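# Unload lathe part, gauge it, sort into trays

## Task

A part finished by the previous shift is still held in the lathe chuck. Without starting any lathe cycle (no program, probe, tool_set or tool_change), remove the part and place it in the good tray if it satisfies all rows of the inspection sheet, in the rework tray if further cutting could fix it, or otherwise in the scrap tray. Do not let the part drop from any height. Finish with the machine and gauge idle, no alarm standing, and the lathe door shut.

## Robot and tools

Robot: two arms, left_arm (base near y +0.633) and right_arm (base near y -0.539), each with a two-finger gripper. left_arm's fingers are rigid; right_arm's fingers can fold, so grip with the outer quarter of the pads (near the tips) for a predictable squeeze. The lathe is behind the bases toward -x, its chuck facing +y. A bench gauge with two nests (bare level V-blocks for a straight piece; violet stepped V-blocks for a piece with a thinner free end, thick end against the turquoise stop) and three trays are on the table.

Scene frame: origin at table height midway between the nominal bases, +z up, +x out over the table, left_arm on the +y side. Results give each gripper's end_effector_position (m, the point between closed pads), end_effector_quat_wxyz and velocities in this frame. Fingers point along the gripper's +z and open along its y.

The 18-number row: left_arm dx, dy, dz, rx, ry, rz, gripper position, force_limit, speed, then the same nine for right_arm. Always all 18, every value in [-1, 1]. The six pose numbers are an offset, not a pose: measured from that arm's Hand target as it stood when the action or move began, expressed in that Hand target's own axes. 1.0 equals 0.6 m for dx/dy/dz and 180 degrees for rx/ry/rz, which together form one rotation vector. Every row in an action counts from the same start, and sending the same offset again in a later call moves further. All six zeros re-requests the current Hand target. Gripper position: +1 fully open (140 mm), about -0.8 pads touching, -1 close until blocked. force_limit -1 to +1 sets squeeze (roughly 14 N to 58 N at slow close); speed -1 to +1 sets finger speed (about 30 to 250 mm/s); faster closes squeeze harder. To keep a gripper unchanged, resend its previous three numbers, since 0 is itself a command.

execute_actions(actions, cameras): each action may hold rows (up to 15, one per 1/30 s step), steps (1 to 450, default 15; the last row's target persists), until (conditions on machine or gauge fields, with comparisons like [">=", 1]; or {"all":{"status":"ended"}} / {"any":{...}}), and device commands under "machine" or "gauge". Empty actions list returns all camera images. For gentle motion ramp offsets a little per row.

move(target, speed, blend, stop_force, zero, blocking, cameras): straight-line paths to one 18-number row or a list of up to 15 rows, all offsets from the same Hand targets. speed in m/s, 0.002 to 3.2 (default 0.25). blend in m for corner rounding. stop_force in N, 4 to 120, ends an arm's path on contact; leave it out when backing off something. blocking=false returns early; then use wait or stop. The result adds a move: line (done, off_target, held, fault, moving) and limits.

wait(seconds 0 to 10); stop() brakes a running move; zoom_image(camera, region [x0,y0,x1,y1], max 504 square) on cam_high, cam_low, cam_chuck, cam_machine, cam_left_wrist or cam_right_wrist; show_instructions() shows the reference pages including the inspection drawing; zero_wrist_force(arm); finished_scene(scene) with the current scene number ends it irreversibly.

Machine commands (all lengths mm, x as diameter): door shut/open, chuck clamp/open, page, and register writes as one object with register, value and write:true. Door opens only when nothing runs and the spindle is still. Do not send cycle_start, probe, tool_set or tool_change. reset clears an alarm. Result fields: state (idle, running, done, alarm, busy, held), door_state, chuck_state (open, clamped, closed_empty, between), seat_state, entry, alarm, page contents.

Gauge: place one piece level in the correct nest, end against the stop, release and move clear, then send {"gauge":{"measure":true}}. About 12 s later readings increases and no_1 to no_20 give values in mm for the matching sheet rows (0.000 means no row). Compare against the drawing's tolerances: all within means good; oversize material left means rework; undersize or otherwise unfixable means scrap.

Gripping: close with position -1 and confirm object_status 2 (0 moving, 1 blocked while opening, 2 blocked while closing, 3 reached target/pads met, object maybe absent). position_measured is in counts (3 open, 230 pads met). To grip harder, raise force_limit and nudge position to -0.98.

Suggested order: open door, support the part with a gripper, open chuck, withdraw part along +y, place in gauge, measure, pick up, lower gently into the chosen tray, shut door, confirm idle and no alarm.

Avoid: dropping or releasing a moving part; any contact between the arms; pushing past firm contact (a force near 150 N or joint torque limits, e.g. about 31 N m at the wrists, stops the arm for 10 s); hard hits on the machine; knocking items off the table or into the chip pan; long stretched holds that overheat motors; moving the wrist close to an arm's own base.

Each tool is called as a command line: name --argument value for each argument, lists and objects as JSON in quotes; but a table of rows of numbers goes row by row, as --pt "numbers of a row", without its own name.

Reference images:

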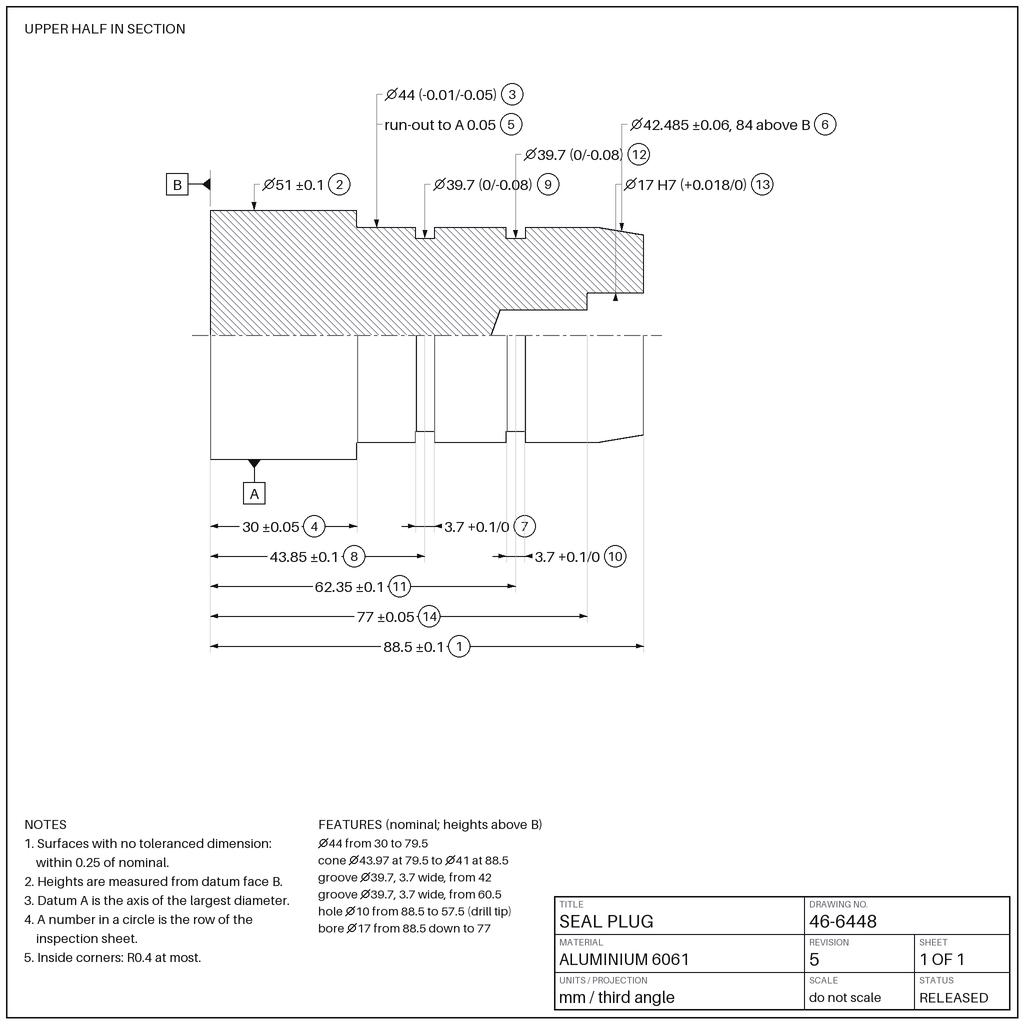

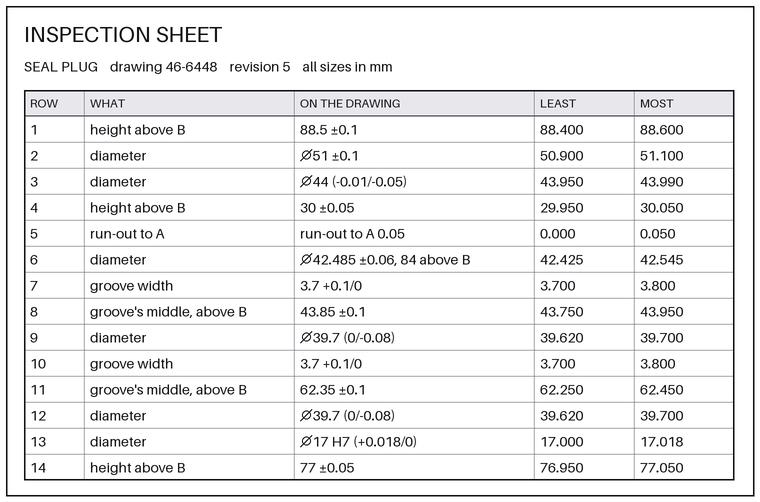

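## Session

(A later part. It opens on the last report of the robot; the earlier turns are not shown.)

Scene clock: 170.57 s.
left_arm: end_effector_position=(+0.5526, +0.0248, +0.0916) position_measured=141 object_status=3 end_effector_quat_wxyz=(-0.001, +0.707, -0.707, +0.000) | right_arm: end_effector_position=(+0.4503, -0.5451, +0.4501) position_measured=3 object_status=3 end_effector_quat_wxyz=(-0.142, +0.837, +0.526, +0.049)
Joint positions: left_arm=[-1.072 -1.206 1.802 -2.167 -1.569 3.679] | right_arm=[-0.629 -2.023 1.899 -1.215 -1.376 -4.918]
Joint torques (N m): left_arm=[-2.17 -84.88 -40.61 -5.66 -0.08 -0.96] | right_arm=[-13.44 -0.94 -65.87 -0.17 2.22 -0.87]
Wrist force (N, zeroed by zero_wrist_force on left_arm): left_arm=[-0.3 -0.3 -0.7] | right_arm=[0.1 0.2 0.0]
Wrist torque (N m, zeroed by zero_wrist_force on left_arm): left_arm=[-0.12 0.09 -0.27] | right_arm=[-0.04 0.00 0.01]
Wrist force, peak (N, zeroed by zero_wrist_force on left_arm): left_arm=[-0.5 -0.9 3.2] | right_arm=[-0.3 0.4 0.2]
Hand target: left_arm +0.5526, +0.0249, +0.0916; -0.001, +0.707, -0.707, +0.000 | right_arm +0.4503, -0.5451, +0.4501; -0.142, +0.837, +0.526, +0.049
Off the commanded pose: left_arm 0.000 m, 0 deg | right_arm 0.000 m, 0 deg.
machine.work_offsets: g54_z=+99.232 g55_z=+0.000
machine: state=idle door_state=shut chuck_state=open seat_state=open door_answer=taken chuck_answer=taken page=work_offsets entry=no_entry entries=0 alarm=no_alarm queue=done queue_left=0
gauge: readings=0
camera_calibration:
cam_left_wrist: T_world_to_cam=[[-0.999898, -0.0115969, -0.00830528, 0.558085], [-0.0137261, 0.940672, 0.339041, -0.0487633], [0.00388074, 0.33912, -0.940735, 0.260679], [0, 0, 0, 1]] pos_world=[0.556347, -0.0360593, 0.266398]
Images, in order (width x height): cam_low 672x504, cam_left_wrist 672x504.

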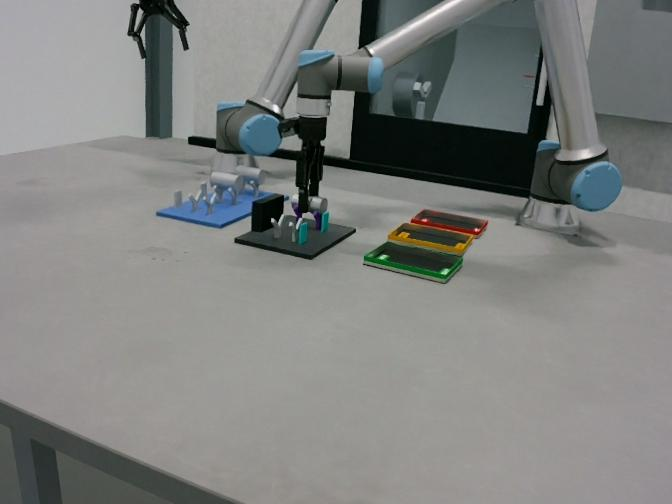

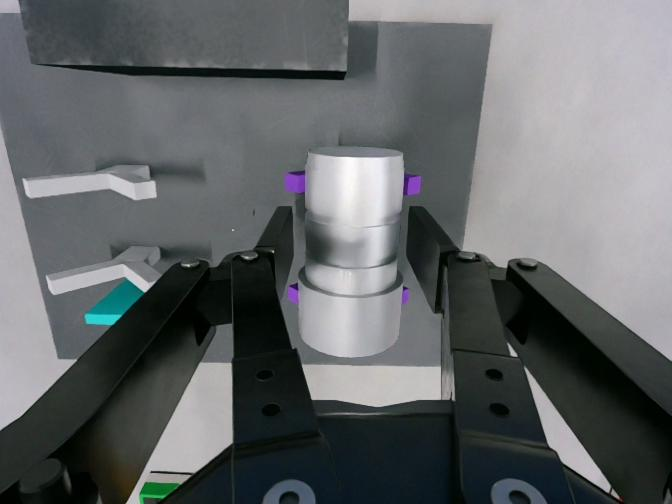

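execute_actions --actions '[{"rows":[[0,0,0,0,0,0,-1,-1,-1,0,0,0,0,0,0,1,1,1]],"steps":60}]'

move --target '[-0.013,0,0,0,0,0,-1,-1,-1,0,0,0,0,0,0,1,1,1]' --speed 0.006 --stop_force 7 --cameras '["cam_left_wrist","cam_low"]'

zoom_image --camera "cam_low" --region '[260, 165, 350, 255]'

Scene clock: 175.93 s.
left_arm: end_effector_position=(+0.5526, +0.0249, +0.0916) position_measured=164 object_status=2 end_effector_quat_wxyz=(-0.001, +0.707, -0.707, +0.000) | right_arm: end_effector_position=(+0.4503, -0.5451, +0.4501) position_measured=3 object_status=3 end_effector_quat_wxyz=(-0.142, +0.837, +0.526, +0.049)
Joint positions: left_arm=[-1.072 -1.206 1.802 -2.167 -1.569 3.679] | right_arm=[-0.629 -2.023 1.899 -1.215 -1.376 -4.918]
Joint torques (N m): left_arm=[-2.45 -82.36 -29.85 -6.53 -0.32 -1.01] | right_arm=[-14.16 -0.11 -65.86 -0.63 2.32 -0.86]
Wrist force (N, zeroed by zero_wrist_force on left_arm): left_arm=[-3.8 2.1 -6.8] | right_arm=[0.3 0.0 0.1]
Wrist torque (N m, zeroed by zero_wrist_force on left_arm): left_arm=[-0.16 0.08 0.05] | right_arm=[-0.09 -0.04 0.01]
Wrist force, peak (N, zeroed by zero_wrist_force on left_arm): left_arm=[-3.9 2.0 -7.1] | right_arm=[0.3 -0.2 0.4]
Hand target: left_arm +0.5526, +0.0249, +0.0916; -0.001, +0.707, -0.707, +0.000 | right_arm +0.4503, -0.5451, +0.4501; -0.142, +0.837, +0.526, +0.049
Off the commanded pose: left_arm 0.000 m, 0 deg | right_arm 0.000 m, 0 deg.
machine.work_offsets: g54_z=+99.232 g55_z=+0.000
machine: state=idle door_state=shut chuck_state=open seat_state=open door_answer=taken chuck_answer=taken page=work_offsets entry=no_entry entries=0 alarm=no_alarm queue=done queue_left=0
gauge: readings=0

Scene clock: 177.27 s.
left_arm: end_effector_position=(+0.5525, +0.0251, +0.0916) position_measured=164 object_status=2 end_effector_quat_wxyz=(-0.001, +0.707, -0.707, +0.000) | right_arm: end_effector_position=(+0.4503, -0.5451, +0.4501) position_measured=3 object_status=3 end_effector_quat_wxyz=(-0.142, +0.837, +0.526, +0.049)
Joint positions: left_arm=[-1.072 -1.206 1.802 -2.167 -1.569 3.679] | right_arm=[-0.629 -2.023 1.899 -1.215 -1.376 -4.918]
Joint torques (N m): left_arm=[-5.04 -68.73 -52.87 -1.61 -0.16 -1.06] | right_arm=[-14.16 -2.43 -65.3 -0.03 2.42 -0.52]
Wrist force (N, zeroed by zero_wrist_force on left_arm): left_arm=[-0.6 0.9 -4.6] | right_arm=[0.0 0.3 0.0]
Wrist torque (N m, zeroed by zero_wrist_force on left_arm): left_arm=[-0.15 0.14 -0.03] | right_arm=[-0.03 0.03 0.02]
Wrist force, peak (N, zeroed by zero_wrist_force on left_arm): left_arm=[-3.6 1.6 -7.6] | right_arm=[0.3 0.2 0.0]
Hand target: left_arm +0.5525, +0.0251, +0.0916; -0.001, +0.707, -0.707, +0.000 (not the last commanded pose) | right_arm +0.4503, -0.5451, +0.4501; -0.142, +0.837, +0.526, +0.049
Off the commanded pose: left_arm 0.008 m, 0 deg | right_arm 0.000 m, 0 deg.
machine.work_offsets: g54_z=+99.232 g55_z=+0.000
machine: state=idle door_state=shut chuck_state=open seat_state=open door_answer=taken chuck_answer=taken page=work_offsets entry=no_entry entries=0 alarm=no_alarm queue=done queue_left=0
gauge: readings=0
move: contact (left_arm)
camera_calibration:
cam_left_wrist: T_world_to_cam=[[-0.999897, -0.0117238, -0.00824657, 0.558066], [-0.013826, 0.940626, 0.339162, -0.0488951], [0.00378068, 0.339241, -0.940692, 0.260566], [0, 0, 0, 1]] pos_world=[0.556347, -0.03586, 0.266298]
Images, in order (width x height): cam_low 672x504, cam_left_wrist 672x504.

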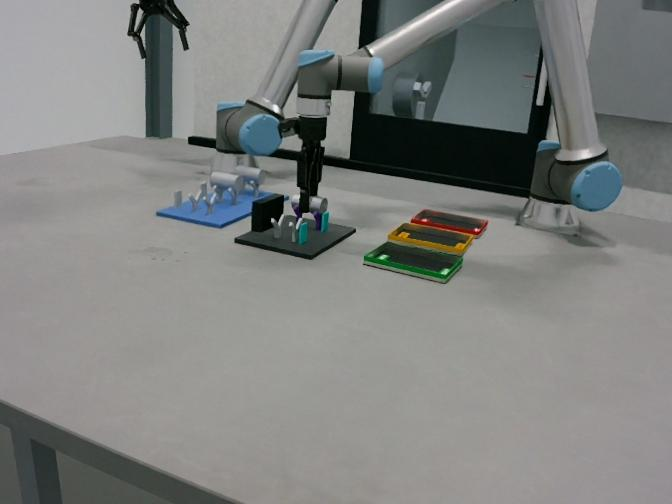

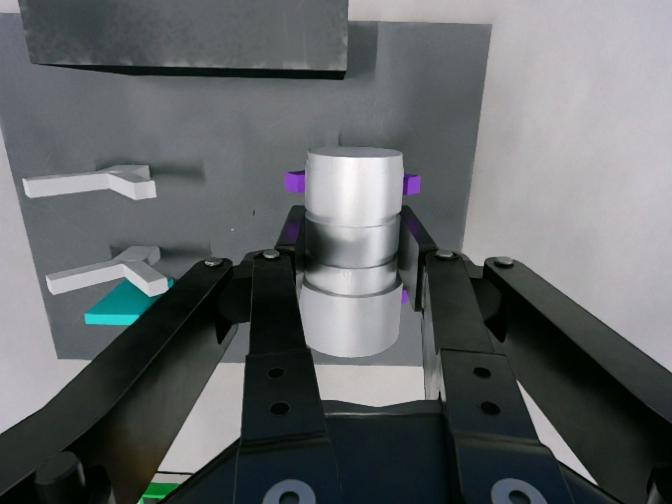

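Scaled by 5.600 from the camera's 672x504 image, which has a finer 960x720 frame.

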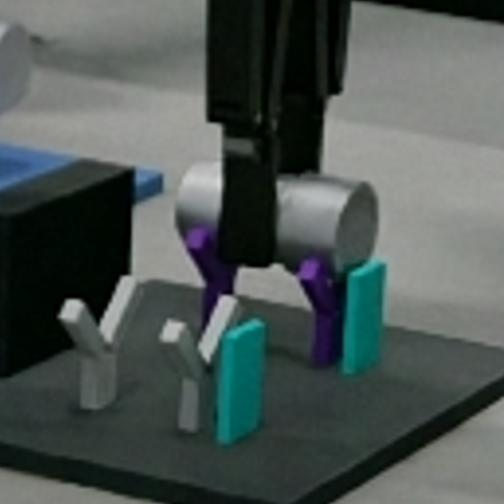

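move --target '[-0.013,0,0,0,0,0,-1,-1,-1,0,0,0,0,0,0,1,1,1]' --speed 0.006 --stop_force 12

execute_actions --actions '[{"rows":[[0,0,0,0,0,0,-0.1,0.2,-1,0,0,0,0,0,0,1,1,1]],"steps":60}]'

Scene clock: 188.40 s.
left_arm: end_effector_position=(+0.5526, +0.0298, +0.0916) position_measured=164 object_status=2 end_effector_quat_wxyz=(-0.001, +0.707, -0.707, +0.000) | right_arm: end_effector_position=(+0.4503, -0.5451, +0.4501) position_measured=3 object_status=3 end_effector_quat_wxyz=(-0.142, +0.837, +0.526, +0.049)
Joint positions: left_arm=[-1.069 -1.211 1.809 -2.17 -1.569 3.682] | right_arm=[-0.629 -2.023 1.899 -1.215 -1.376 -4.918]
Joint torques (N m): left_arm=[-6.85 -68.68 -46.23 1.01 -0.29 -1.21] | right_arm=[-12.84 -0.38 -64.49 -0.71 2.35 -0.37]
Wrist force (N, zeroed by zero_wrist_force on left_arm): left_arm=[9.8 -4.6 -2.2] | right_arm=[0.2 0.1 -0.1]
Wrist torque (N m, zeroed by zero_wrist_force on left_arm): left_arm=[0.11 0.21 0.03] | right_arm=[-0.07 -0.01 0.02]
Wrist force, peak (N, zeroed by zero_wrist_force on left_arm): left_arm=[12.2 -7.0 -3.5] | right_arm=[0.2 0.4 0.0]
Hand target: left_arm +0.5526, +0.0298, +0.0916; -0.001, +0.707, -0.707, +0.000 (not the last commanded pose) | right_arm +0.4503, -0.5451, +0.4501; -0.142, +0.837, +0.526, +0.049
Off the commanded pose: left_arm 0.003 m, 0 deg | right_arm 0.000 m, 0 deg.
machine.work_offsets: g54_z=+99.232 g55_z=+0.000
machine: state=idle door_state=shut chuck_state=open seat_state=open door_answer=taken chuck_answer=taken page=work_offsets entry=no_entry entries=0 alarm=no_alarm queue=done queue_left=0
gauge: readings=0
move: contact (left_arm)

Scene clock: 190.60 s.
left_arm: end_effector_position=(+0.5526, +0.0298, +0.0916) position_measured=141 object_status=3 end_effector_quat_wxyz=(-0.001, +0.707, -0.707, +0.000) | right_arm: end_effector_position=(+0.4503, -0.5451, +0.4501) position_measured=3 object_status=3 end_effector_quat_wxyz=(-0.142, +0.837, +0.526, +0.049)
Joint positions: left_arm=[-1.069 -1.211 1.809 -2.17 -1.569 3.682] | right_arm=[-0.629 -2.023 1.899 -1.215 -1.376 -4.918]
Joint torques (N m): left_arm=[-8.26 -93 -44.98 -7.36 -0.24 -1.02] | right_arm=[-13.61 -1.36 -65.59 -0.62 2.11 -0.78]
Wrist force (N, zeroed by zero_wrist_force on left_arm): left_arm=[-0.5 0.4 -0.8] | right_arm=[-0.1 0.1 0.0]
Wrist torque (N m, zeroed by zero_wrist_force on left_arm): left_arm=[0.03 0.13 -0.27] | right_arm=[-0.08 0.05 0.02]
Wrist force, peak (N, zeroed by zero_wrist_force on left_arm): left_arm=[9.6 -4.9 -2.2] | right_arm=[0.5 0.1 0.0]
Hand target: left_arm +0.5526, +0.0298, +0.0916; -0.001, +0.707, -0.707, +0.000 | right_arm +0.4503, -0.5451, +0.4501; -0.142, +0.837, +0.526, +0.049
Off the commanded pose: left_arm 0.000 m, 0 deg | right_arm 0.000 m, 0 deg.
machine.work_offsets: g54_z=+99.232 g55_z=+0.000
machine: state=idle door_state=shut chuck_state=open seat_state=open door_answer=taken chuck_answer=taken page=work_offsets entry=no_entry entries=0 alarm=no_alarm queue=done queue_left=0
gauge: readings=0

move --target '[0,0,-0.25,0,0,0,-0.1,0.2,-1,0,0,0,0,0,0,1,1,1]' --speed 0.1

execute_actions --actions '[{"gauge":{"measure":true},"steps":420,"until":{"gauge":{"readings":[">=",1]}}}]' --cameras '["cam_low","cam_left_wrist"]'

Scene clock: 194.00 s.
left_arm: end_effector_position=(+0.5523, +0.0297, +0.2415) position_measured=141 object_status=3 end_effector_quat_wxyz=(-0.001, +0.707, -0.707, +0.000) | right_arm: end_effector_position=(+0.4503, -0.5451, +0.4501) position_measured=3 object_status=3 end_effector_quat_wxyz=(-0.142, +0.837, +0.526, +0.049)
Joint positions: left_arm=[-1.069 -1.324 1.668 -1.915 -1.569 3.682] | right_arm=[-0.629 -2.023 1.899 -1.215 -1.376 -4.918]
Joint torques (N m): left_arm=[-9.57 -93.11 -59.13 -1.62 1.58 -1.18] | right_arm=[-11.36 -3.94 -65.91 -0.41 2.32 -0.64]
Wrist force (N, zeroed by zero_wrist_force on left_arm): left_arm=[-0.6 -0.4 -0.7] | right_arm=[0.0 0.2 0.0]
Wrist torque (N m, zeroed by zero_wrist_force on left_arm): left_arm=[-0.13 0.13 -0.30] | right_arm=[-0.06 0.03 0.01]
Wrist force, peak (N, zeroed by zero_wrist_force on left_arm): left_arm=[-0.7 -0.3 -1.9] | right_arm=[-0.2 0.4 -0.1]
Hand target: left_arm +0.5523, +0.0297, +0.2416; -0.001, +0.707, -0.707, +0.000 | right_arm +0.4503, -0.5451, +0.4501; -0.142, +0.837, +0.526, +0.049
Off the commanded pose: left_arm 0.000 m, 0 deg | right_arm 0.000 m, 0 deg.
machine.work_offsets: g54_z=+99.232 g55_z=+0.000
machine: state=idle door_state=shut chuck_state=open seat_state=open door_answer=taken chuck_answer=taken page=work_offsets entry=no_entry entries=0 alarm=no_alarm queue=done queue_left=0
gauge: readings=0
move: done

Scene clock: 206.20 s.
left_arm: end_effector_position=(+0.5523, +0.0297, +0.2416) position_measured=141 object_status=3 end_effector_quat_wxyz=(-0.001, +0.707, -0.707, +0.000) | right_arm: end_effector_position=(+0.4503, -0.5451, +0.4501) position_measured=3 object_status=3 end_effector_quat_wxyz=(-0.142, +0.837, +0.526, +0.049)
Joint positions: left_arm=[-1.069 -1.324 1.668 -1.915 -1.569 3.682] | right_arm=[-0.629 -2.023 1.899 -1.215 -1.376 -4.918]
Joint torques (N m): left_arm=[-7.62 -92.95 -58.49 -1.7 -2.73 -0.77] | right_arm=[-15.87 -2.09 -65.79 -0.64 2.33 -0.33]
Wrist force (N, zeroed by zero_wrist_force on left_arm): left_arm=[-0.6 -0.2 -1.0] | right_arm=[-0.2 0.1 -0.2]
Wrist torque (N m, zeroed by zero_wrist_force on left_arm): left_arm=[-0.09 0.12 -0.30] | right_arm=[-0.08 0.07 0.01]
Wrist force, peak (N, zeroed by zero_wrist_force on left_arm): left_arm=[-0.5 -0.7 -1.0] | right_arm=[0.0 0.4 0.4]
Hand target: left_arm +0.5523, +0.0297, +0.2416; -0.001, +0.707, -0.707, +0.000 | right_arm +0.4503, -0.5451, +0.4501; -0.142, +0.837, +0.526, +0.049
Tool commands: left_gripper/position=-0.1 left_gripper/force_limit=+0.2 left_gripper/speed=-1.0 right_gripper/position=+1.0 right_gripper/force_limit=+1.0 right_gripper/speed=+1.0
Off the commanded pose: left_arm 0.000 m, 0 deg | right_arm 0.000 m, 0 deg.
machine.work_offsets: g54_z=+99.232 g55_z=+0.000
machine: state=idle door_state=shut chuck_state=open seat_state=open door_answer=taken chuck_answer=taken page=work_offsets entry=no_entry entries=0 alarm=no_alarm queue=done queue_left=0
gauge: message=started readings=1 no_1=88.530 no_2=50.976 no_3=43.968 no_4=29.809 no_5=0.001 no_6=42.422 no_7=3.750 no_8=43.661 no_9=39.658 no_10=3.750 no_11=62.167 no_12=39.657 no_13=17.010 no_14=76.813
camera_calibration:
cam_left_wrist: T_world_to_cam=[[-0.999896, -0.0116579, -0.00843214, 0.559136], [-0.0138261, 0.940703, 0.33895, -0.104044], [0.00398068, 0.339032, -0.940766, 0.400117], [0, 0, 0, 1]] pos_world=[0.556047, -0.0312593, 0.416397]
Images, in order (width x height): cam_low 672x504, cam_left_wrist 672x504.

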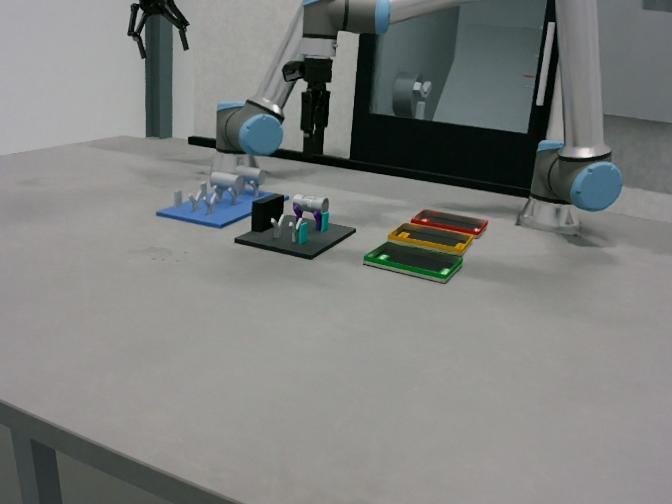

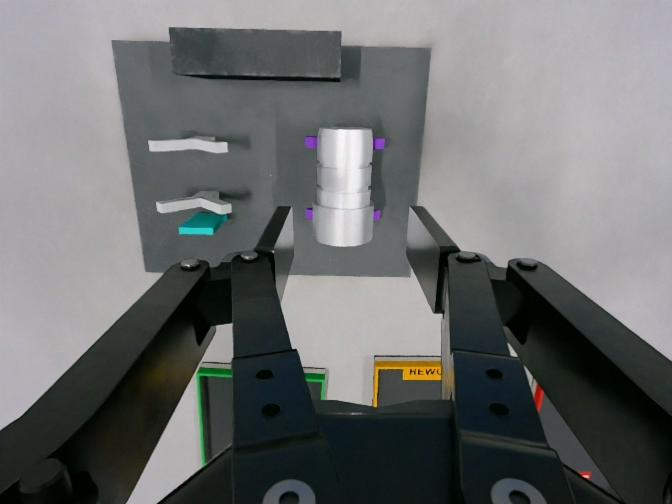

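zoom_image --camera "cam_low" --region '[230, 165, 360, 265]'

zoom_image --camera "cam_left_wrist" --region '[120, 100, 440, 280]'

Scaled by 3.877 from the camera's 672x504 image, which has a finer 960x720 frame.

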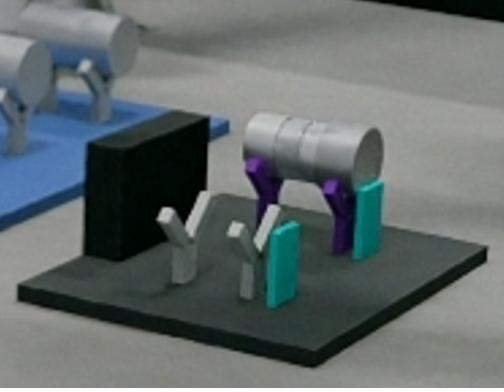

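Scaled by 1.575 from the camera's 672x504 image, which has a finer 960x720 frame.

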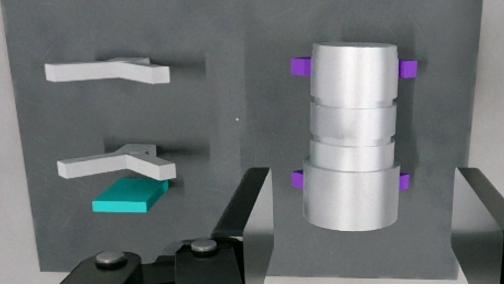

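move --pt "0 0 0.235 0 0 0 -0.1 0.2 -1 0 0 0 0 0 0 1 1 1" --pt "0 0 0.25 0 0 0 -0.1 0.2 -1 0 0 0 0 0 0 1 1 1" --speed '[0.1,0.02]' --stop_force 10

execute_actions --actions '[{"rows":[[0,0,0,0,0,0,-1,-1,-1,0,0,0,0,0,0,1,1,1]],"steps":90}]'

move --target '[0.0017,0,0,0,0,0,-1,-1,-1,0,0,0,0,0,0,1,1,1]' --speed 0.006

execute_actions --actions '[{"rows":[[0,0,0,0,0,0,-0.1,0.2,-1,0,0,0,0,0,0,1,1,1]],"steps":60}]'

move --target '[0,0,-0.1,0,0,0,-0.1,0.2,-1,0,0,0,0,0,0,1,1,1]' --speed 0.1

execute_actions --actions '[{"gauge":{"measure":true},"steps":420,"until":{"gauge":{"readings":[">=",2]}}}]'

Scene clock: 216.80 s.
left_arm: end_effector_position=(+0.5526, +0.0297, +0.0916) position_measured=141 object_status=3 end_effector_quat_wxyz=(-0.001, +0.707, -0.707, +0.000) | right_arm: end_effector_position=(+0.4503, -0.5451, +0.4501) position_measured=3 object_status=3 end_effector_quat_wxyz=(-0.142, +0.837, +0.526, +0.049)
Joint positions: left_arm=[-1.069 -1.211 1.809 -2.17 -1.569 3.682] | right_arm=[-0.629 -2.023 1.899 -1.215 -1.376 -4.918]
Joint torques (N m): left_arm=[9.66 -73.67 -27.4 -7.69 0.51 1] | right_arm=[-12.03 -2.06 -65.24 -0.67 2.68 -0.32]
Wrist force (N, zeroed by zero_wrist_force on left_arm): left_arm=[-0.8 0.2 -0.7] | right_arm=[-0.1 0.0 0.2]
Wrist torque (N m, zeroed by zero_wrist_force on left_arm): left_arm=[0.00 0.18 -0.27] | right_arm=[-0.11 0.04 0.01]
Wrist force, peak (N, zeroed by zero_wrist_force on left_arm): left_arm=[-0.5 -0.3 -2.3] | right_arm=[0.4 0.2 0.3]
Hand target: left_arm +0.5526, +0.0298, +0.0916; -0.001, +0.707, -0.707, +0.000 | right_arm +0.4503, -0.5451, +0.4501; -0.142, +0.837, +0.526, +0.049
Off the commanded pose: left_arm 0.000 m, 0 deg | right_arm 0.000 m, 0 deg.
machine.work_offsets: g54_z=+99.232 g55_z=+0.000
machine: state=idle door_state=shut chuck_state=open seat_state=open door_answer=taken chuck_answer=taken page=work_offsets entry=no_entry entries=0 alarm=no_alarm queue=done queue_left=0
gauge: message=started readings=1 no_1=88.530 no_2=50.976 no_3=43.968 no_4=29.809 no_5=0.001 no_6=42.422 no_7=3.750 no_8=43.661 no_9=39.658 no_10=3.750 no_11=62.167 no_12=39.657 no_13=17.010 no_14=76.813
move: done

Scene clock: 220.00 s.
left_arm: end_effector_position=(+0.5526, +0.0298, +0.0916) position_measured=164 object_status=2 end_effector_quat_wxyz=(-0.001, +0.707, -0.707, +0.000) | right_arm: end_effector_position=(+0.4503, -0.5451, +0.4501) position_measured=3 object_status=3 end_effector_quat_wxyz=(-0.142, +0.837, +0.526, +0.049)
Joint positions: left_arm=[-1.069 -1.211 1.809 -2.17 -1.569 3.682] | right_arm=[-0.629 -2.023 1.899 -1.215 -1.376 -4.918]
Joint torques (N m): left_arm=[2.57 -74.88 -28.02 -1.77 2.32 0.84] | right_arm=[-12.2 -3.65 -65.54 -0.81 2.2 -0.19]
Wrist force (N, zeroed by zero_wrist_force on left_arm): left_arm=[-0.3 0.9 -7.6] | right_arm=[0.0 0.0 0.0]
Wrist torque (N m, zeroed by zero_wrist_force on left_arm): left_arm=[0.07 0.15 0.12] | right_arm=[-0.10 0.04 0.01]
Wrist force, peak (N, zeroed by zero_wrist_force on left_arm): left_arm=[-0.5 1.0 -8.2] | right_arm=[0.5 0.1 0.1]
Hand target: left_arm +0.5526, +0.0298, +0.0916; -0.001, +0.707, -0.707, +0.000 | right_arm +0.4503, -0.5451, +0.4501; -0.142, +0.837, +0.526, +0.049
Off the commanded pose: left_arm 0.000 m, 0 deg | right_arm 0.000 m, 0 deg.
machine.work_offsets: g54_z=+99.232 g55_z=+0.000
machine: state=idle door_state=shut chuck_state=open seat_state=open door_answer=taken chuck_answer=taken page=work_offsets entry=no_entry entries=0 alarm=no_alarm queue=done queue_left=0
gauge: message=started readings=1 no_1=88.530 no_2=50.976 no_3=43.968 no_4=29.809 no_5=0.001 no_6=42.422 no_7=3.750 no_8=43.661 no_9=39.658 no_10=3.750 no_11=62.167 no_12=39.657 no_13=17.010 no_14=76.813

Scene clock: 220.70 s.
left_arm: end_effector_position=(+0.5526, +0.0288, +0.0916) position_measured=164 object_status=2 end_effector_quat_wxyz=(-0.001, +0.707, -0.707, +0.000) | right_arm: end_effector_position=(+0.4503, -0.5451, +0.4501) position_measured=3 object_status=3 end_effector_quat_wxyz=(-0.142, +0.837, +0.526, +0.049)
Joint positions: left_arm=[-1.069 -1.21 1.808 -2.169 -1.569 3.681] | right_arm=[-0.629 -2.023 1.899 -1.215 -1.376 -4.918]
Joint torques (N m): left_arm=[-11.88 -60.02 -54.54 -3.94 2.14 -1.25] | right_arm=[-13.24 -3.89 -65.2 -0.55 2.6 -0.17]
Wrist force (N, zeroed by zero_wrist_force on left_arm): left_arm=[-13.2 7.9 -17.1] | right_arm=[-0.2 -0.1 0.0]
Wrist torque (N m, zeroed by zero_wrist_force on left_arm): left_arm=[-0.10 0.05 0.13] | right_arm=[-0.12 0.07 0.01]
Wrist force, peak (N, zeroed by zero_wrist_force on left_arm): left_arm=[-14.2 7.2 -18.4] | right_arm=[0.2 0.4 0.0]
Hand target: left_arm +0.5526, +0.0287, +0.0916; -0.001, +0.707, -0.707, +0.000 | right_arm +0.4503, -0.5451, +0.4501; -0.142, +0.837, +0.526, +0.049
Off the commanded pose: left_arm 0.000 m, 0 deg | right_arm 0.000 m, 0 deg.
machine.work_offsets: g54_z=+99.232 g55_z=+0.000
machine: state=idle door_state=shut chuck_state=open seat_state=open door_answer=taken chuck_answer=taken page=work_offsets entry=no_entry entries=0 alarm=no_alarm queue=done queue_left=0
gauge: message=started readings=1 no_1=88.530 no_2=50.976 no_3=43.968 no_4=29.809 no_5=0.001 no_6=42.422 no_7=3.750 no_8=43.661 no_9=39.658 no_10=3.750 no_11=62.167 no_12=39.657 no_13=17.010 no_14=76.813
move: done

Scene clock: 222.90 s.
left_arm: end_effector_position=(+0.5526, +0.0287, +0.0916) position_measured=141 object_status=3 end_effector_quat_wxyz=(-0.001, +0.707, -0.707, +0.000) | right_arm: end_effector_position=(+0.4503, -0.5451, +0.4501) position_measured=3 object_status=3 end_effector_quat_wxyz=(-0.142, +0.837, +0.526, +0.049)
Joint positions: left_arm=[-1.069 -1.21 1.808 -2.169 -1.569 3.681] | right_arm=[-0.629 -2.023 1.899 -1.215 -1.376 -4.918]
Joint torques (N m): left_arm=[-1.49 -99.36 -54.38 -2.4 2.28 -1.09] | right_arm=[-14.24 -2.36 -64.45 -0.68 2.36 -0.42]
Wrist force (N, zeroed by zero_wrist_force on left_arm): left_arm=[-0.4 0.6 -0.3] | right_arm=[0.0 0.0 0.0]
Wrist torque (N m, zeroed by zero_wrist_force on left_arm): left_arm=[0.07 0.11 -0.27] | right_arm=[-0.10 0.02 0.01]
Wrist force, peak (N, zeroed by zero_wrist_force on left_arm): left_arm=[-13.1 7.7 -17.0] | right_arm=[0.4 0.0 -0.1]
Hand target: left_arm +0.5526, +0.0287, +0.0916; -0.001, +0.707, -0.707, +0.000 | right_arm +0.4503, -0.5451, +0.4501; -0.142, +0.837, +0.526, +0.049
Off the commanded pose: left_arm 0.000 m, 0 deg | right_arm 0.000 m, 0 deg.
machine.work_offsets: g54_z=+99.232 g55_z=+0.000
machine: state=idle door_state=shut chuck_state=open seat_state=open door_answer=taken chuck_answer=taken page=work_offsets entry=no_entry entries=0 alarm=no_alarm queue=done queue_left=0
gauge: message=started readings=1 no_1=88.530 no_2=50.976 no_3=43.968 no_4=29.809 no_5=0.001 no_6=42.422 no_7=3.750 no_8=43.661 no_9=39.658 no_10=3.750 no_11=62.167 no_12=39.657 no_13=17.010 no_14=76.813

Scene clock: 224.00 s.
left_arm: end_effector_position=(+0.5525, +0.0287, +0.1515) position_measured=141 object_status=3 end_effector_quat_wxyz=(-0.001, +0.707, -0.707, +0.000) | right_arm: end_effector_position=(+0.4503, -0.5451, +0.4501) position_measured=3 object_status=3 end_effector_quat_wxyz=(-0.142, +0.837, +0.526, +0.049)
Joint positions: left_arm=[-1.069 -1.262 1.759 -2.068 -1.569 3.681] | right_arm=[-0.629 -2.023 1.899 -1.215 -1.376 -4.918]
Joint torques (N m): left_arm=[-9.66 -96.1 -56.22 -1.16 1.74 -1.21] | right_arm=[-11.85 -2.86 -65.11 -0.42 2.24 0.15]
Wrist force (N, zeroed by zero_wrist_force on left_arm): left_arm=[-0.5 0.4 -0.4] | right_arm=[0.2 0.1 0.2]
Wrist torque (N m, zeroed by zero_wrist_force on left_arm): left_arm=[0.01 0.06 -0.27] | right_arm=[-0.08 -0.01 0.01]
Wrist force, peak (N, zeroed by zero_wrist_force on left_arm): left_arm=[-0.5 0.4 -1.7] | right_arm=[-0.1 0.4 -0.1]
Hand target: left_arm +0.5525, +0.0287, +0.1516; -0.001, +0.707, -0.707, +0.000 | right_arm +0.4503, -0.5451, +0.4501; -0.142, +0.837, +0.526, +0.049
Off the commanded pose: left_arm 0.000 m, 0 deg | right_arm 0.000 m, 0 deg.
machine.work_offsets: g54_z=+99.232 g55_z=+0.000
machine: state=idle door_state=shut chuck_state=open seat_state=open door_answer=taken chuck_answer=taken page=work_offsets entry=no_entry entries=0 alarm=no_alarm queue=done queue_left=0
gauge: message=started readings=1 no_1=88.530 no_2=50.976 no_3=43.968 no_4=29.809 no_5=0.001 no_6=42.422 no_7=3.750 no_8=43.661 no_9=39.658 no_10=3.750 no_11=62.167 no_12=39.657 no_13=17.010 no_14=76.813
move: done

Scene clock: 236.20 s.
left_arm: end_effector_position=(+0.5525, +0.0287, +0.1516) position_measured=141 object_status=3 end_effector_quat_wxyz=(-0.001, +0.707, -0.707, +0.000) | right_arm: end_effector_position=(+0.4503, -0.5451, +0.4501) position_measured=3 object_status=3 end_effector_quat_wxyz=(-0.142, +0.837, +0.526, +0.049)
Joint positions: left_arm=[-1.069 -1.262 1.759 -2.068 -1.569 3.681] | right_arm=[-0.629 -2.023 1.899 -1.215 -1.376 -4.918]
Joint torques (N m): left_arm=[-7.72 -96.72 -56.67 -1.79 -2.64 -0.42] | right_arm=[-12.6 -3.68 -64.81 -0.69 2.33 -0.16]
Wrist force (N, zeroed by zero_wrist_force on left_arm): left_arm=[-0.6 0.3 -0.4] | right_arm=[-0.1 0.2 -0.2]
Wrist torque (N m, zeroed by zero_wrist_force on left_arm): left_arm=[-0.01 0.09 -0.27] | right_arm=[-0.05 0.06 0.01]
Wrist force, peak (N, zeroed by zero_wrist_force on left_arm): left_arm=[-0.6 0.2 -1.0] | right_arm=[0.4 0.3 0.0]
Hand target: left_arm +0.5525, +0.0287, +0.1516; -0.001, +0.707, -0.707, +0.000 | right_arm +0.4503, -0.5451, +0.4501; -0.142, +0.837, +0.526, +0.049
Tool commands: left_gripper/position=-0.1 left_gripper/force_limit=+0.2 left_gripper/speed=-1.0 right_gripper/position=+1.0 right_gripper/force_limit=+1.0 right_gripper/speed=+1.0
Off the commanded pose: left_arm 0.000 m, 0 deg | right_arm 0.000 m, 0 deg.
machine.work_offsets: g54_z=+99.232 g55_z=+0.000
machine: state=idle door_state=shut chuck_state=open seat_state=open door_answer=taken chuck_answer=taken page=work_offsets entry=no_entry entries=0 alarm=no_alarm queue=done queue_left=0
gauge: message=started readings=2 no_1=88.528 no_2=50.975 no_3=43.970 no_4=29.813 no_5=0.001 no_6=42.423 no_7=3.751 no_8=43.662 no_9=39.658 no_10=3.750 no_11=62.164 no_12=39.655 no_13=17.003 no_14=76.809

move --target '[-0.0017,0,0.095,0,0,0,-0.1,0.2,-1,0,0,0,0,0,0,1,1,1]' --speed 0.06 --stop_force 10

execute_actions --actions '[{"rows":[[0,0,0,0,0,0,-1,-1,-1,0,0,0,0,0,0,1,1,1]],"steps":90},{"rows":[[0,0,0,0,0,0,-0.98,0.2,-1,0,0,0,0,0,0,1,1,1]],"steps":45}]'

Scene clock: 241.13 s.
left_arm: end_effector_position=(+0.5526, +0.0297, +0.0946) position_measured=141 object_status=3 end_effector_quat_wxyz=(-0.001, +0.707, -0.707, +0.000) | right_arm: end_effector_position=(+0.4503, -0.5451, +0.4501) position_measured=3 object_status=3 end_effector_quat_wxyz=(-0.142, +0.837, +0.526, +0.049)
Joint positions: left_arm=[-1.069 -1.214 1.807 -2.165 -1.569 3.682] | right_arm=[-0.629 -2.023 1.899 -1.215 -1.376 -4.918]
Joint torques (N m): left_arm=[11.68 -72.87 -27.51 -7.5 -2.06 0.86] | right_arm=[-14.16 -4.72 -64.57 -0.87 2.57 -0.06]
Wrist force (N, zeroed by zero_wrist_force on left_arm): left_arm=[-0.6 0.4 -0.2] | right_arm=[0.0 0.1 -0.1]
Wrist torque (N m, zeroed by zero_wrist_force on left_arm): left_arm=[0.04 0.14 -0.27] | right_arm=[-0.07 0.04 0.02]
Wrist force, peak (N, zeroed by zero_wrist_force on left_arm): left_arm=[-0.4 0.3 -1.5] | right_arm=[0.4 0.0 -0.3]
Hand target: left_arm +0.5526, +0.0297, +0.0946; -0.001, +0.707, -0.707, +0.000 | right_arm +0.4503, -0.5451, +0.4501; -0.142, +0.837, +0.526, +0.049
Off the commanded pose: left_arm 0.000 m, 0 deg | right_arm 0.000 m, 0 deg.
machine.work_offsets: g54_z=+99.232 g55_z=+0.000
machine: state=idle door_state=shut chuck_state=open seat_state=open door_answer=taken chuck_answer=taken page=work_offsets entry=no_entry entries=0 alarm=no_alarm queue=done queue_left=0
gauge: message=started readings=2 no_1=88.528 no_2=50.975 no_3=43.970 no_4=29.813 no_5=0.001 no_6=42.423 no_7=3.751 no_8=43.662 no_9=39.658 no_10=3.750 no_11=62.164 no_12=39.655 no_13=17.003 no_14=76.809
move: done

Scene clock: 245.83 s.
left_arm: end_effector_position=(+0.5526, +0.0297, +0.0946) position_measured=166 object_status=2 end_effector_quat_wxyz=(-0.001, +0.707, -0.707, +0.000) | right_arm: end_effector_position=(+0.4503, -0.5451, +0.4501) position_measured=3 object_status=3 end_effector_quat_wxyz=(-0.142, +0.837, +0.526, +0.049)
Joint positions: left_arm=[-1.069 -1.214 1.807 -2.165 -1.569 3.682] | right_arm=[-0.629 -2.023 1.899 -1.215 -1.376 -4.918]
Joint torques (N m): left_arm=[10.12 -71.93 -27.66 -3.39 0.89 0.82] | right_arm=[-13.62 -2.95 -65.44 -0.69 2.28 -0.21]
Wrist force (N, zeroed by zero_wrist_force on left_arm): left_arm=[-9.3 6.3 -22.9] | right_arm=[0.0 0.1 0.0]
Wrist torque (N m, zeroed by zero_wrist_force on left_arm): left_arm=[-0.19 0.06 0.60] | right_arm=[-0.09 0.03 0.01]
Wrist force, peak (N, zeroed by zero_wrist_force on left_arm): left_arm=[-9.5 6.3 -23.0] | right_arm=[0.1 0.4 -0.2]
Hand target: left_arm +0.5526, +0.0297, +0.0946; -0.001, +0.707, -0.707, +0.000 | right_arm +0.4503, -0.5451, +0.4501; -0.142, +0.837, +0.526, +0.049
Off the commanded pose: left_arm 0.000 m, 0 deg | right_arm 0.000 m, 0 deg.
machine.work_offsets: g54_z=+99.232 g55_z=+0.000
machine: state=idle door_state=shut chuck_state=open seat_state=open door_answer=taken chuck_answer=taken page=work_offsets entry=no_entry entries=0 alarm=no_alarm queue=done queue_left=0
gauge: message=started readings=2 no_1=88.528 no_2=50.975 no_3=43.970 no_4=29.813 no_5=0.001 no_6=42.423 no_7=3.751 no_8=43.662 no_9=39.658 no_10=3.750 no_11=62.164 no_12=39.655 no_13=17.003 no_14=76.809

move --pt "0 0 -0.15 0 0 0 -0.98 0.2 -1 0 0 0 0 0 0 1 1 1" --pt "-0.35 0.35 -0.26 0 0 0 -0.98 0.2 -1 0 0 0 0 0 0 1 1 1" --pt "-0.509 0.514 -0.2 0 0 0 -0.98 0.2 -1 0 0 0 0 0 0 1 1 1" --speed '[0.1,0.25,0.25]' --blend '[0.04,0.06,0]' --cameras '["cam_high","cam_low","cam_left_wrist"]'

Scene clock: 250.77 s.
left_arm: end_effector_position=(+0.2439, +0.3350, +0.2142) position_measured=166 object_status=2 end_effector_quat_wxyz=(-0.001, +0.707, -0.707, +0.000) | right_arm: end_effector_position=(+0.4503, -0.5451, +0.4501) position_measured=3 object_status=3 end_effector_quat_wxyz=(-0.142, +0.837, +0.526, +0.049)
Joint positions: left_arm=[-1.357 -2.119 2.382 -1.834 -1.569 3.393] | right_arm=[-0.629 -2.023 1.899 -1.215 -1.376 -4.918]
Joint torques (N m): left_arm=[-10.04 -21.26 -37.18 -1.73 2.4 -2.14] | right_arm=[-12.21 -1.6 -64.7 -0.73 2.08 0.27]
Wrist force (N, zeroed by zero_wrist_force on left_arm): left_arm=[-0.2 -0.1 2.7] | right_arm=[0.1 0.0 0.0]
Wrist torque (N m, zeroed by zero_wrist_force on left_arm): left_arm=[-0.09 -0.04 0.04] | right_arm=[-0.09 0.00 0.02]
Wrist force, peak (N, zeroed by zero_wrist_force on left_arm): left_arm=[-9.3 6.3 -23.2] | right_arm=[0.4 0.3 0.4]
Hand target: left_arm +0.2439, +0.3350, +0.2142; -0.001, +0.707, -0.707, +0.000 | right_arm +0.4503, -0.5451, +0.4501; -0.142, +0.837, +0.526, +0.049
Off the commanded pose: left_arm 0.000 m, 0 deg | right_arm 0.000 m, 0 deg.
machine.work_offsets: g54_z=+99.232 g55_z=+0.000
machine: state=idle door_state=shut chuck_state=open seat_state=open door_answer=taken chuck_answer=taken page=work_offsets entry=no_entry entries=0 alarm=no_alarm queue=done queue_left=0
gauge: message=started readings=2 no_1=88.528 no_2=50.975 no_3=43.970 no_4=29.813 no_5=0.001 no_6=42.423 no_7=3.751 no_8=43.662 no_9=39.658 no_10=3.750 no_11=62.164 no_12=39.655 no_13=17.003 no_14=76.809
move: done
camera_calibration:
cam_left_wrist: T_world_to_cam=[[-0.999898, -0.0115977, -0.00830421, 0.25413], [-0.0137261, 0.940703, 0.338952, -0.386242], [0.00388075, 0.339032, -0.940767, 0.272086], [0, 0, 0, 1]] pos_world=[0.247747, 0.274041, 0.388998]
Images, in order (width x height): cam_high 672x504, cam_low 672x504, cam_left_wrist 672x504.

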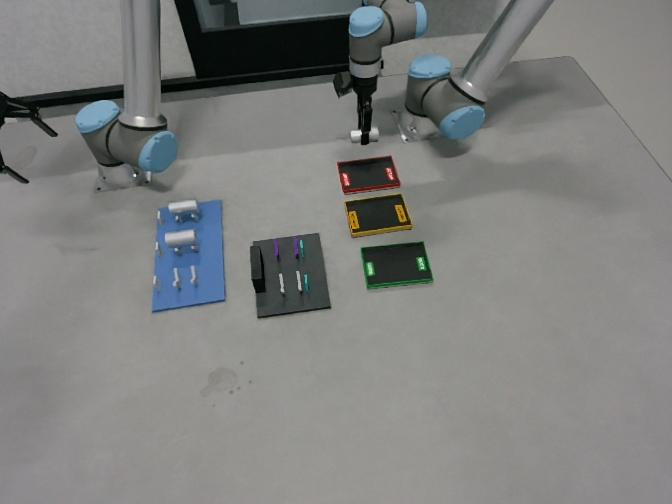

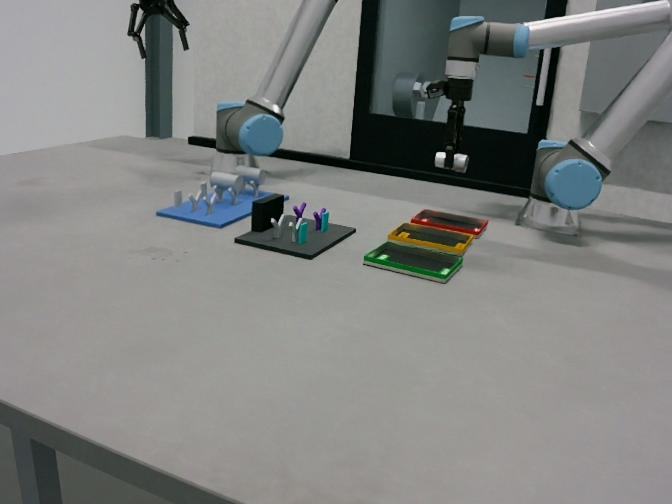

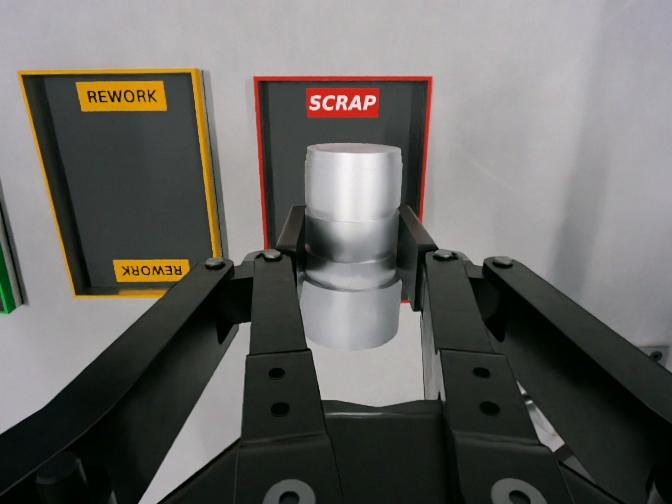

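move --pt "-0.015 0 0.26 0 0 0 -0.98 0.2 -1 0 0 0 0 0 0 1 1 1" --pt "-0.015 0 0.335 0 0 0 -0.98 0.2 -1 0 0 0 0 0 0 1 1 1" --speed '[0.1,0.009]' --stop_force 6

Scene clock: 258.03 s.
left_arm: end_effector_position=(+0.2442, +0.3441, +0.0432) position_measured=166 object_status=2 end_effector_quat_wxyz=(-0.001, +0.707, -0.707, +0.000) | right_arm: end_effector_position=(+0.4503, -0.5451, +0.4501) position_measured=3 object_status=3 end_effector_quat_wxyz=(-0.142, +0.837, +0.526, +0.049)
Joint positions: left_arm=[-1.35 -1.917 2.629 -2.283 -1.569 3.401] | right_arm=[-0.629 -2.023 1.899 -1.215 -1.376 -4.918]
Joint torques (N m): left_arm=[8.21 -24.59 -49.27 -1.37 -2.56 0.87] | right_arm=[-13.56 -2.06 -64.6 -0.74 2.34 0.48]
Wrist force (N, zeroed by zero_wrist_force on left_arm): left_arm=[1.1 -0.5 -2.9] | right_arm=[0.1 0.2 -0.3]
Wrist torque (N m, zeroed by zero_wrist_force on left_arm): left_arm=[0.05 -0.03 0.05] | right_arm=[-0.05 0.00 0.02]
Wrist force, peak (N, zeroed by zero_wrist_force on left_arm): left_arm=[1.1 -0.6 -5.2] | right_arm=[0.4 0.3 -0.3]
Hand target: left_arm +0.2442, +0.3440, +0.0432; -0.001, +0.707, -0.707, +0.000 (not the last commanded pose) | right_arm +0.4503, -0.5451, +0.4501; -0.142, +0.837, +0.526, +0.049
Off the commanded pose: left_arm 0.030 m, 0 deg | right_arm 0.000 m, 0 deg.
machine.work_offsets: g54_z=+99.232 g55_z=+0.000
machine: state=idle door_state=shut chuck_state=open seat_state=open door_answer=taken chuck_answer=taken page=work_offsets entry=no_entry entries=0 alarm=no_alarm queue=done queue_left=0
gauge: message=started readings=2 no_1=88.528 no_2=50.975 no_3=43.970 no_4=29.813 no_5=0.001 no_6=42.423 no_7=3.751 no_8=43.662 no_9=39.658 no_10=3.750 no_11=62.164 no_12=39.655 no_13=17.003 no_14=76.809
move: contact (left_arm); path passed 1 of 2 targets

move --target '[0,0,0.035,0,0,0,-0.98,0.2,-1,0,0,0,0,0,0,1,1,1]' --speed 0.009 --stop_force 7 --cameras '["cam_high","cam_left_wrist"]'

Scene clock: 260.43 s.
left_arm: end_effector_position=(+0.2442, +0.3439, +0.0418) position_measured=166 object_status=2 end_effector_quat_wxyz=(-0.001, +0.707, -0.707, +0.001) | right_arm: end_effector_position=(+0.4503, -0.5451, +0.4501) position_measured=3 object_status=3 end_effector_quat_wxyz=(-0.142, +0.837, +0.526, +0.049)
Joint positions: left_arm=[-1.35 -1.913 2.63 -2.288 -1.569 3.401] | right_arm=[-0.629 -2.023 1.899 -1.215 -1.376 -4.918]
Joint torques (N m): left_arm=[4.46 -22.86 -43.93 -0.32 -2.47 0.31] | right_arm=[-11.74 -3.41 -63.7 -1.12 2.4 0.11]
Wrist force (N, zeroed by zero_wrist_force on left_arm): left_arm=[3.3 -1.2 -9.4] | right_arm=[0.1 0.1 -0.1]
Wrist torque (N m, zeroed by zero_wrist_force on left_arm): left_arm=[0.12 -0.06 0.08] | right_arm=[-0.07 0.01 0.01]
Wrist force, peak (N, zeroed by zero_wrist_force on left_arm): left_arm=[3.2 -1.4 -14.3] | right_arm=[0.4 0.0 -0.2]
Hand target: left_arm +0.2442, +0.3439, +0.0418; -0.001, +0.707, -0.707, +0.001 (not the last commanded pose) | right_arm +0.4503, -0.5451, +0.4501; -0.142, +0.837, +0.526, +0.049
Off the commanded pose: left_arm 0.020 m, 0 deg | right_arm 0.000 m, 0 deg.
machine.work_offsets: g54_z=+99.232 g55_z=+0.000
machine: state=idle door_state=shut chuck_state=open seat_state=open door_answer=taken chuck_answer=taken page=work_offsets entry=no_entry entries=0 alarm=no_alarm queue=done queue_left=0
gauge: message=started readings=2 no_1=88.528 no_2=50.975 no_3=43.970 no_4=29.813 no_5=0.001 no_6=42.423 no_7=3.751 no_8=43.662 no_9=39.658 no_10=3.750 no_11=62.164 no_12=39.655 no_13=17.003 no_14=76.809
move: contact (left_arm)
camera_calibration:
cam_left_wrist: T_world_to_cam=[[-0.999896, -0.0116287, -0.00851996, 0.253057], [-0.0138262, 0.940885, 0.338443, -0.336188], [0.00408067, 0.338525, -0.940948, 0.106978], [0, 0, 0, 1]] pos_world=[0.247946, 0.283042, 0.216597]
Images, in order (width x height): cam_high 672x504, cam_left_wrist 672x504.

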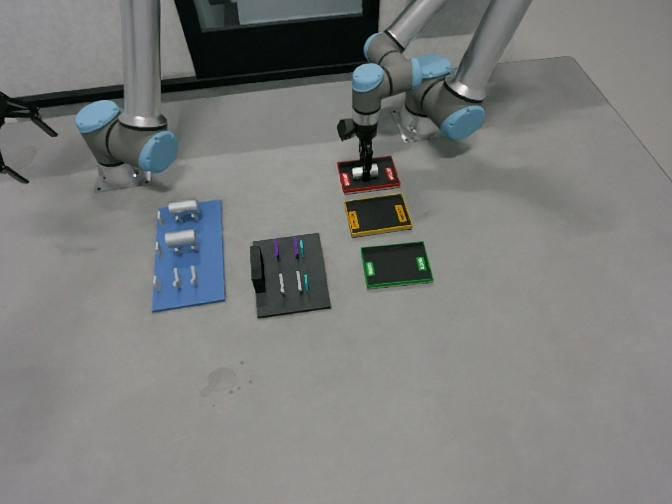

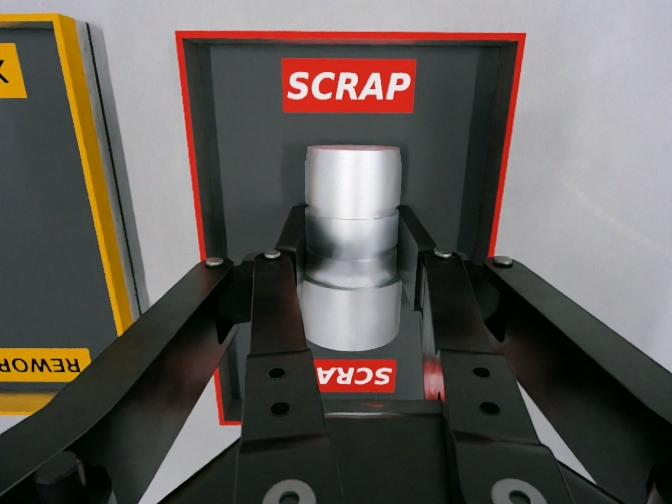

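execute_actions --actions '[{"rows":[[0,0,0,0,0,0,-0.1,0.2,-1,0,0,0,0,0,0,1,1,1]],"steps":60}]'

move --pt "0 0 -0.03 0 0 0 -0.1 0.2 -1 0 0 0 0 0 0 1 1 1" --pt "0 0 -0.35 0 0 0 -0.1 0.2 -1 0 0 0 0 0 0 1 1 1" --speed '[0.03,0.15]' --cameras '["cam_high","cam_left_wrist"]'

Scene clock: 263.70 s.
left_arm: end_effector_position=(+0.2442, +0.3439, +0.0418) position_measured=141 object_status=3 end_effector_quat_wxyz=(-0.001, +0.707, -0.707, +0.001) | right_arm: end_effector_position=(+0.4503, -0.5451, +0.4501) position_measured=3 object_status=3 end_effector_quat_wxyz=(-0.142, +0.837, +0.526, +0.049)
Joint positions: left_arm=[-1.35 -1.913 2.63 -2.288 -1.569 3.401] | right_arm=[-0.629 -2.023 1.899 -1.215 -1.376 -4.918]
Joint torques (N m): left_arm=[6.1 -22.79 -42.87 -6.98 -2.46 0.26] | right_arm=[-12.61 -3.16 -64.3 -0.93 2.2 0.25]
Wrist force (N, zeroed by zero_wrist_force on left_arm): left_arm=[-0.7 0.0 -1.0] | right_arm=[0.2 0.1 0.0]
Wrist torque (N m, zeroed by zero_wrist_force on left_arm): left_arm=[-0.02 0.11 0.03] | right_arm=[-0.09 0.00 0.02]
Wrist force, peak (N, zeroed by zero_wrist_force on left_arm): left_arm=[2.8 -1.4 -10.1] | right_arm=[0.4 0.2 0.1]
Hand target: left_arm +0.2442, +0.3439, +0.0418; -0.001, +0.707, -0.707, +0.001 | right_arm +0.4503, -0.5451, +0.4501; -0.142, +0.837, +0.526, +0.049
Off the commanded pose: left_arm 0.000 m, 0 deg | right_arm 0.000 m, 0 deg.
machine.work_offsets: g54_z=+99.232 g55_z=+0.000
machine: state=idle door_state=shut chuck_state=open seat_state=open door_answer=taken chuck_answer=taken page=work_offsets entry=no_entry entries=0 alarm=no_alarm queue=done queue_left=0
gauge: message=started readings=2 no_1=88.528 no_2=50.975 no_3=43.970 no_4=29.813 no_5=0.001 no_6=42.423 no_7=3.751 no_8=43.662 no_9=39.658 no_10=3.750 no_11=62.164 no_12=39.655 no_13=17.003 no_14=76.809

Scene clock: 266.43 s.
left_arm: end_effector_position=(+0.2438, +0.3439, +0.2517) position_measured=141 object_status=3 end_effector_quat_wxyz=(-0.001, +0.707, -0.707, +0.001) | right_arm: end_effector_position=(+0.4503, -0.5451, +0.4501) position_measured=3 object_status=3 end_effector_quat_wxyz=(-0.142, +0.837, +0.526, +0.049)
Joint positions: left_arm=[-1.351 -2.155 2.33 -1.746 -1.569 3.4] | right_arm=[-0.629 -2.023 1.899 -1.215 -1.376 -4.918]
Joint torques (N m): left_arm=[-9.54 -18.68 -60.4 -2.03 2.3 -1.34] | right_arm=[-12.95 -2.92 -64.92 -0.93 2.19 0.25]
Wrist force (N, zeroed by zero_wrist_force on left_arm): left_arm=[-0.5 -0.3 -1.0] | right_arm=[0.3 0.0 0.0]
Wrist torque (N m, zeroed by zero_wrist_force on left_arm): left_arm=[-0.10 0.06 0.04] | right_arm=[-0.09 -0.03 0.01]
Wrist force, peak (N, zeroed by zero_wrist_force on left_arm): left_arm=[-0.1 -0.2 -2.7] | right_arm=[0.3 0.4 0.0]
Hand target: left_arm +0.2438, +0.3439, +0.2518; -0.001, +0.707, -0.707, +0.001 | right_arm +0.4503, -0.5451, +0.4501; -0.142, +0.837, +0.526, +0.049
Off the commanded pose: left_arm 0.000 m, 0 deg | right_arm 0.000 m, 0 deg.
machine.work_offsets: g54_z=+99.232 g55_z=+0.000
machine: state=idle door_state=shut chuck_state=open seat_state=open door_answer=taken chuck_answer=taken page=work_offsets entry=no_entry entries=0 alarm=no_alarm queue=done queue_left=0
gauge: message=started readings=2 no_1=88.528 no_2=50.975 no_3=43.970 no_4=29.813 no_5=0.001 no_6=42.423 no_7=3.751 no_8=43.662 no_9=39.658 no_10=3.750 no_11=62.164 no_12=39.655 no_13=17.003 no_14=76.809
move: done
camera_calibration:
cam_left_wrist: T_world_to_cam=[[-0.999896, -0.0116287, -0.00851996, 0.254446], [-0.0138262, 0.940885, 0.338443, -0.407232], [0.00408067, 0.338525, -0.940948, 0.304484], [0, 0, 0, 1]] pos_world=[0.247546, 0.283042, 0.426497]
Images, in order (width x height): cam_high 672x504, cam_left_wrist 672x504.

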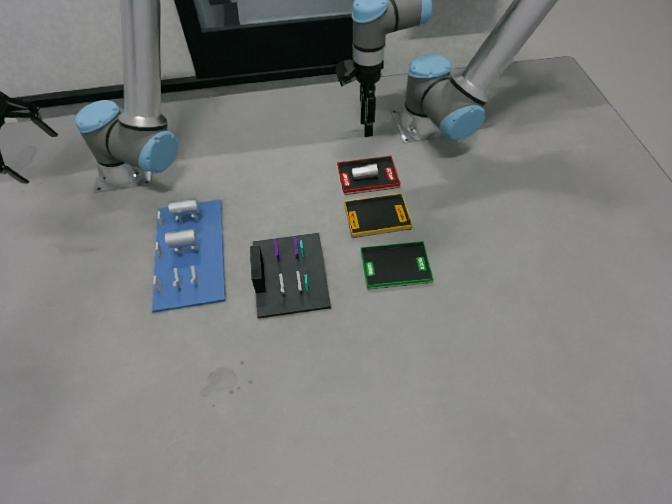

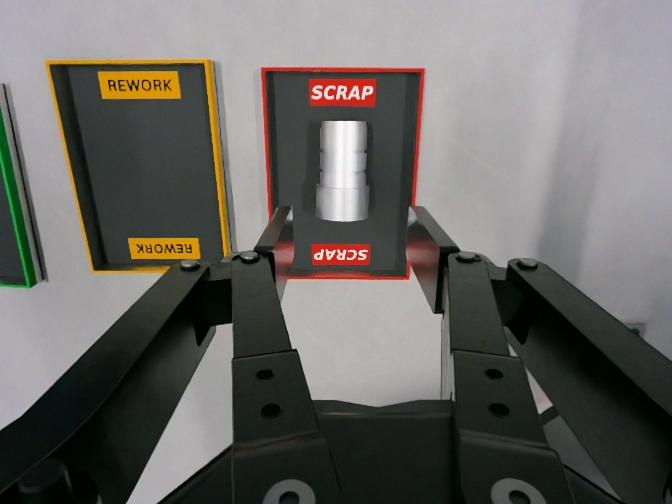

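finished_scene --scene 1

The scene is finished: the task was done.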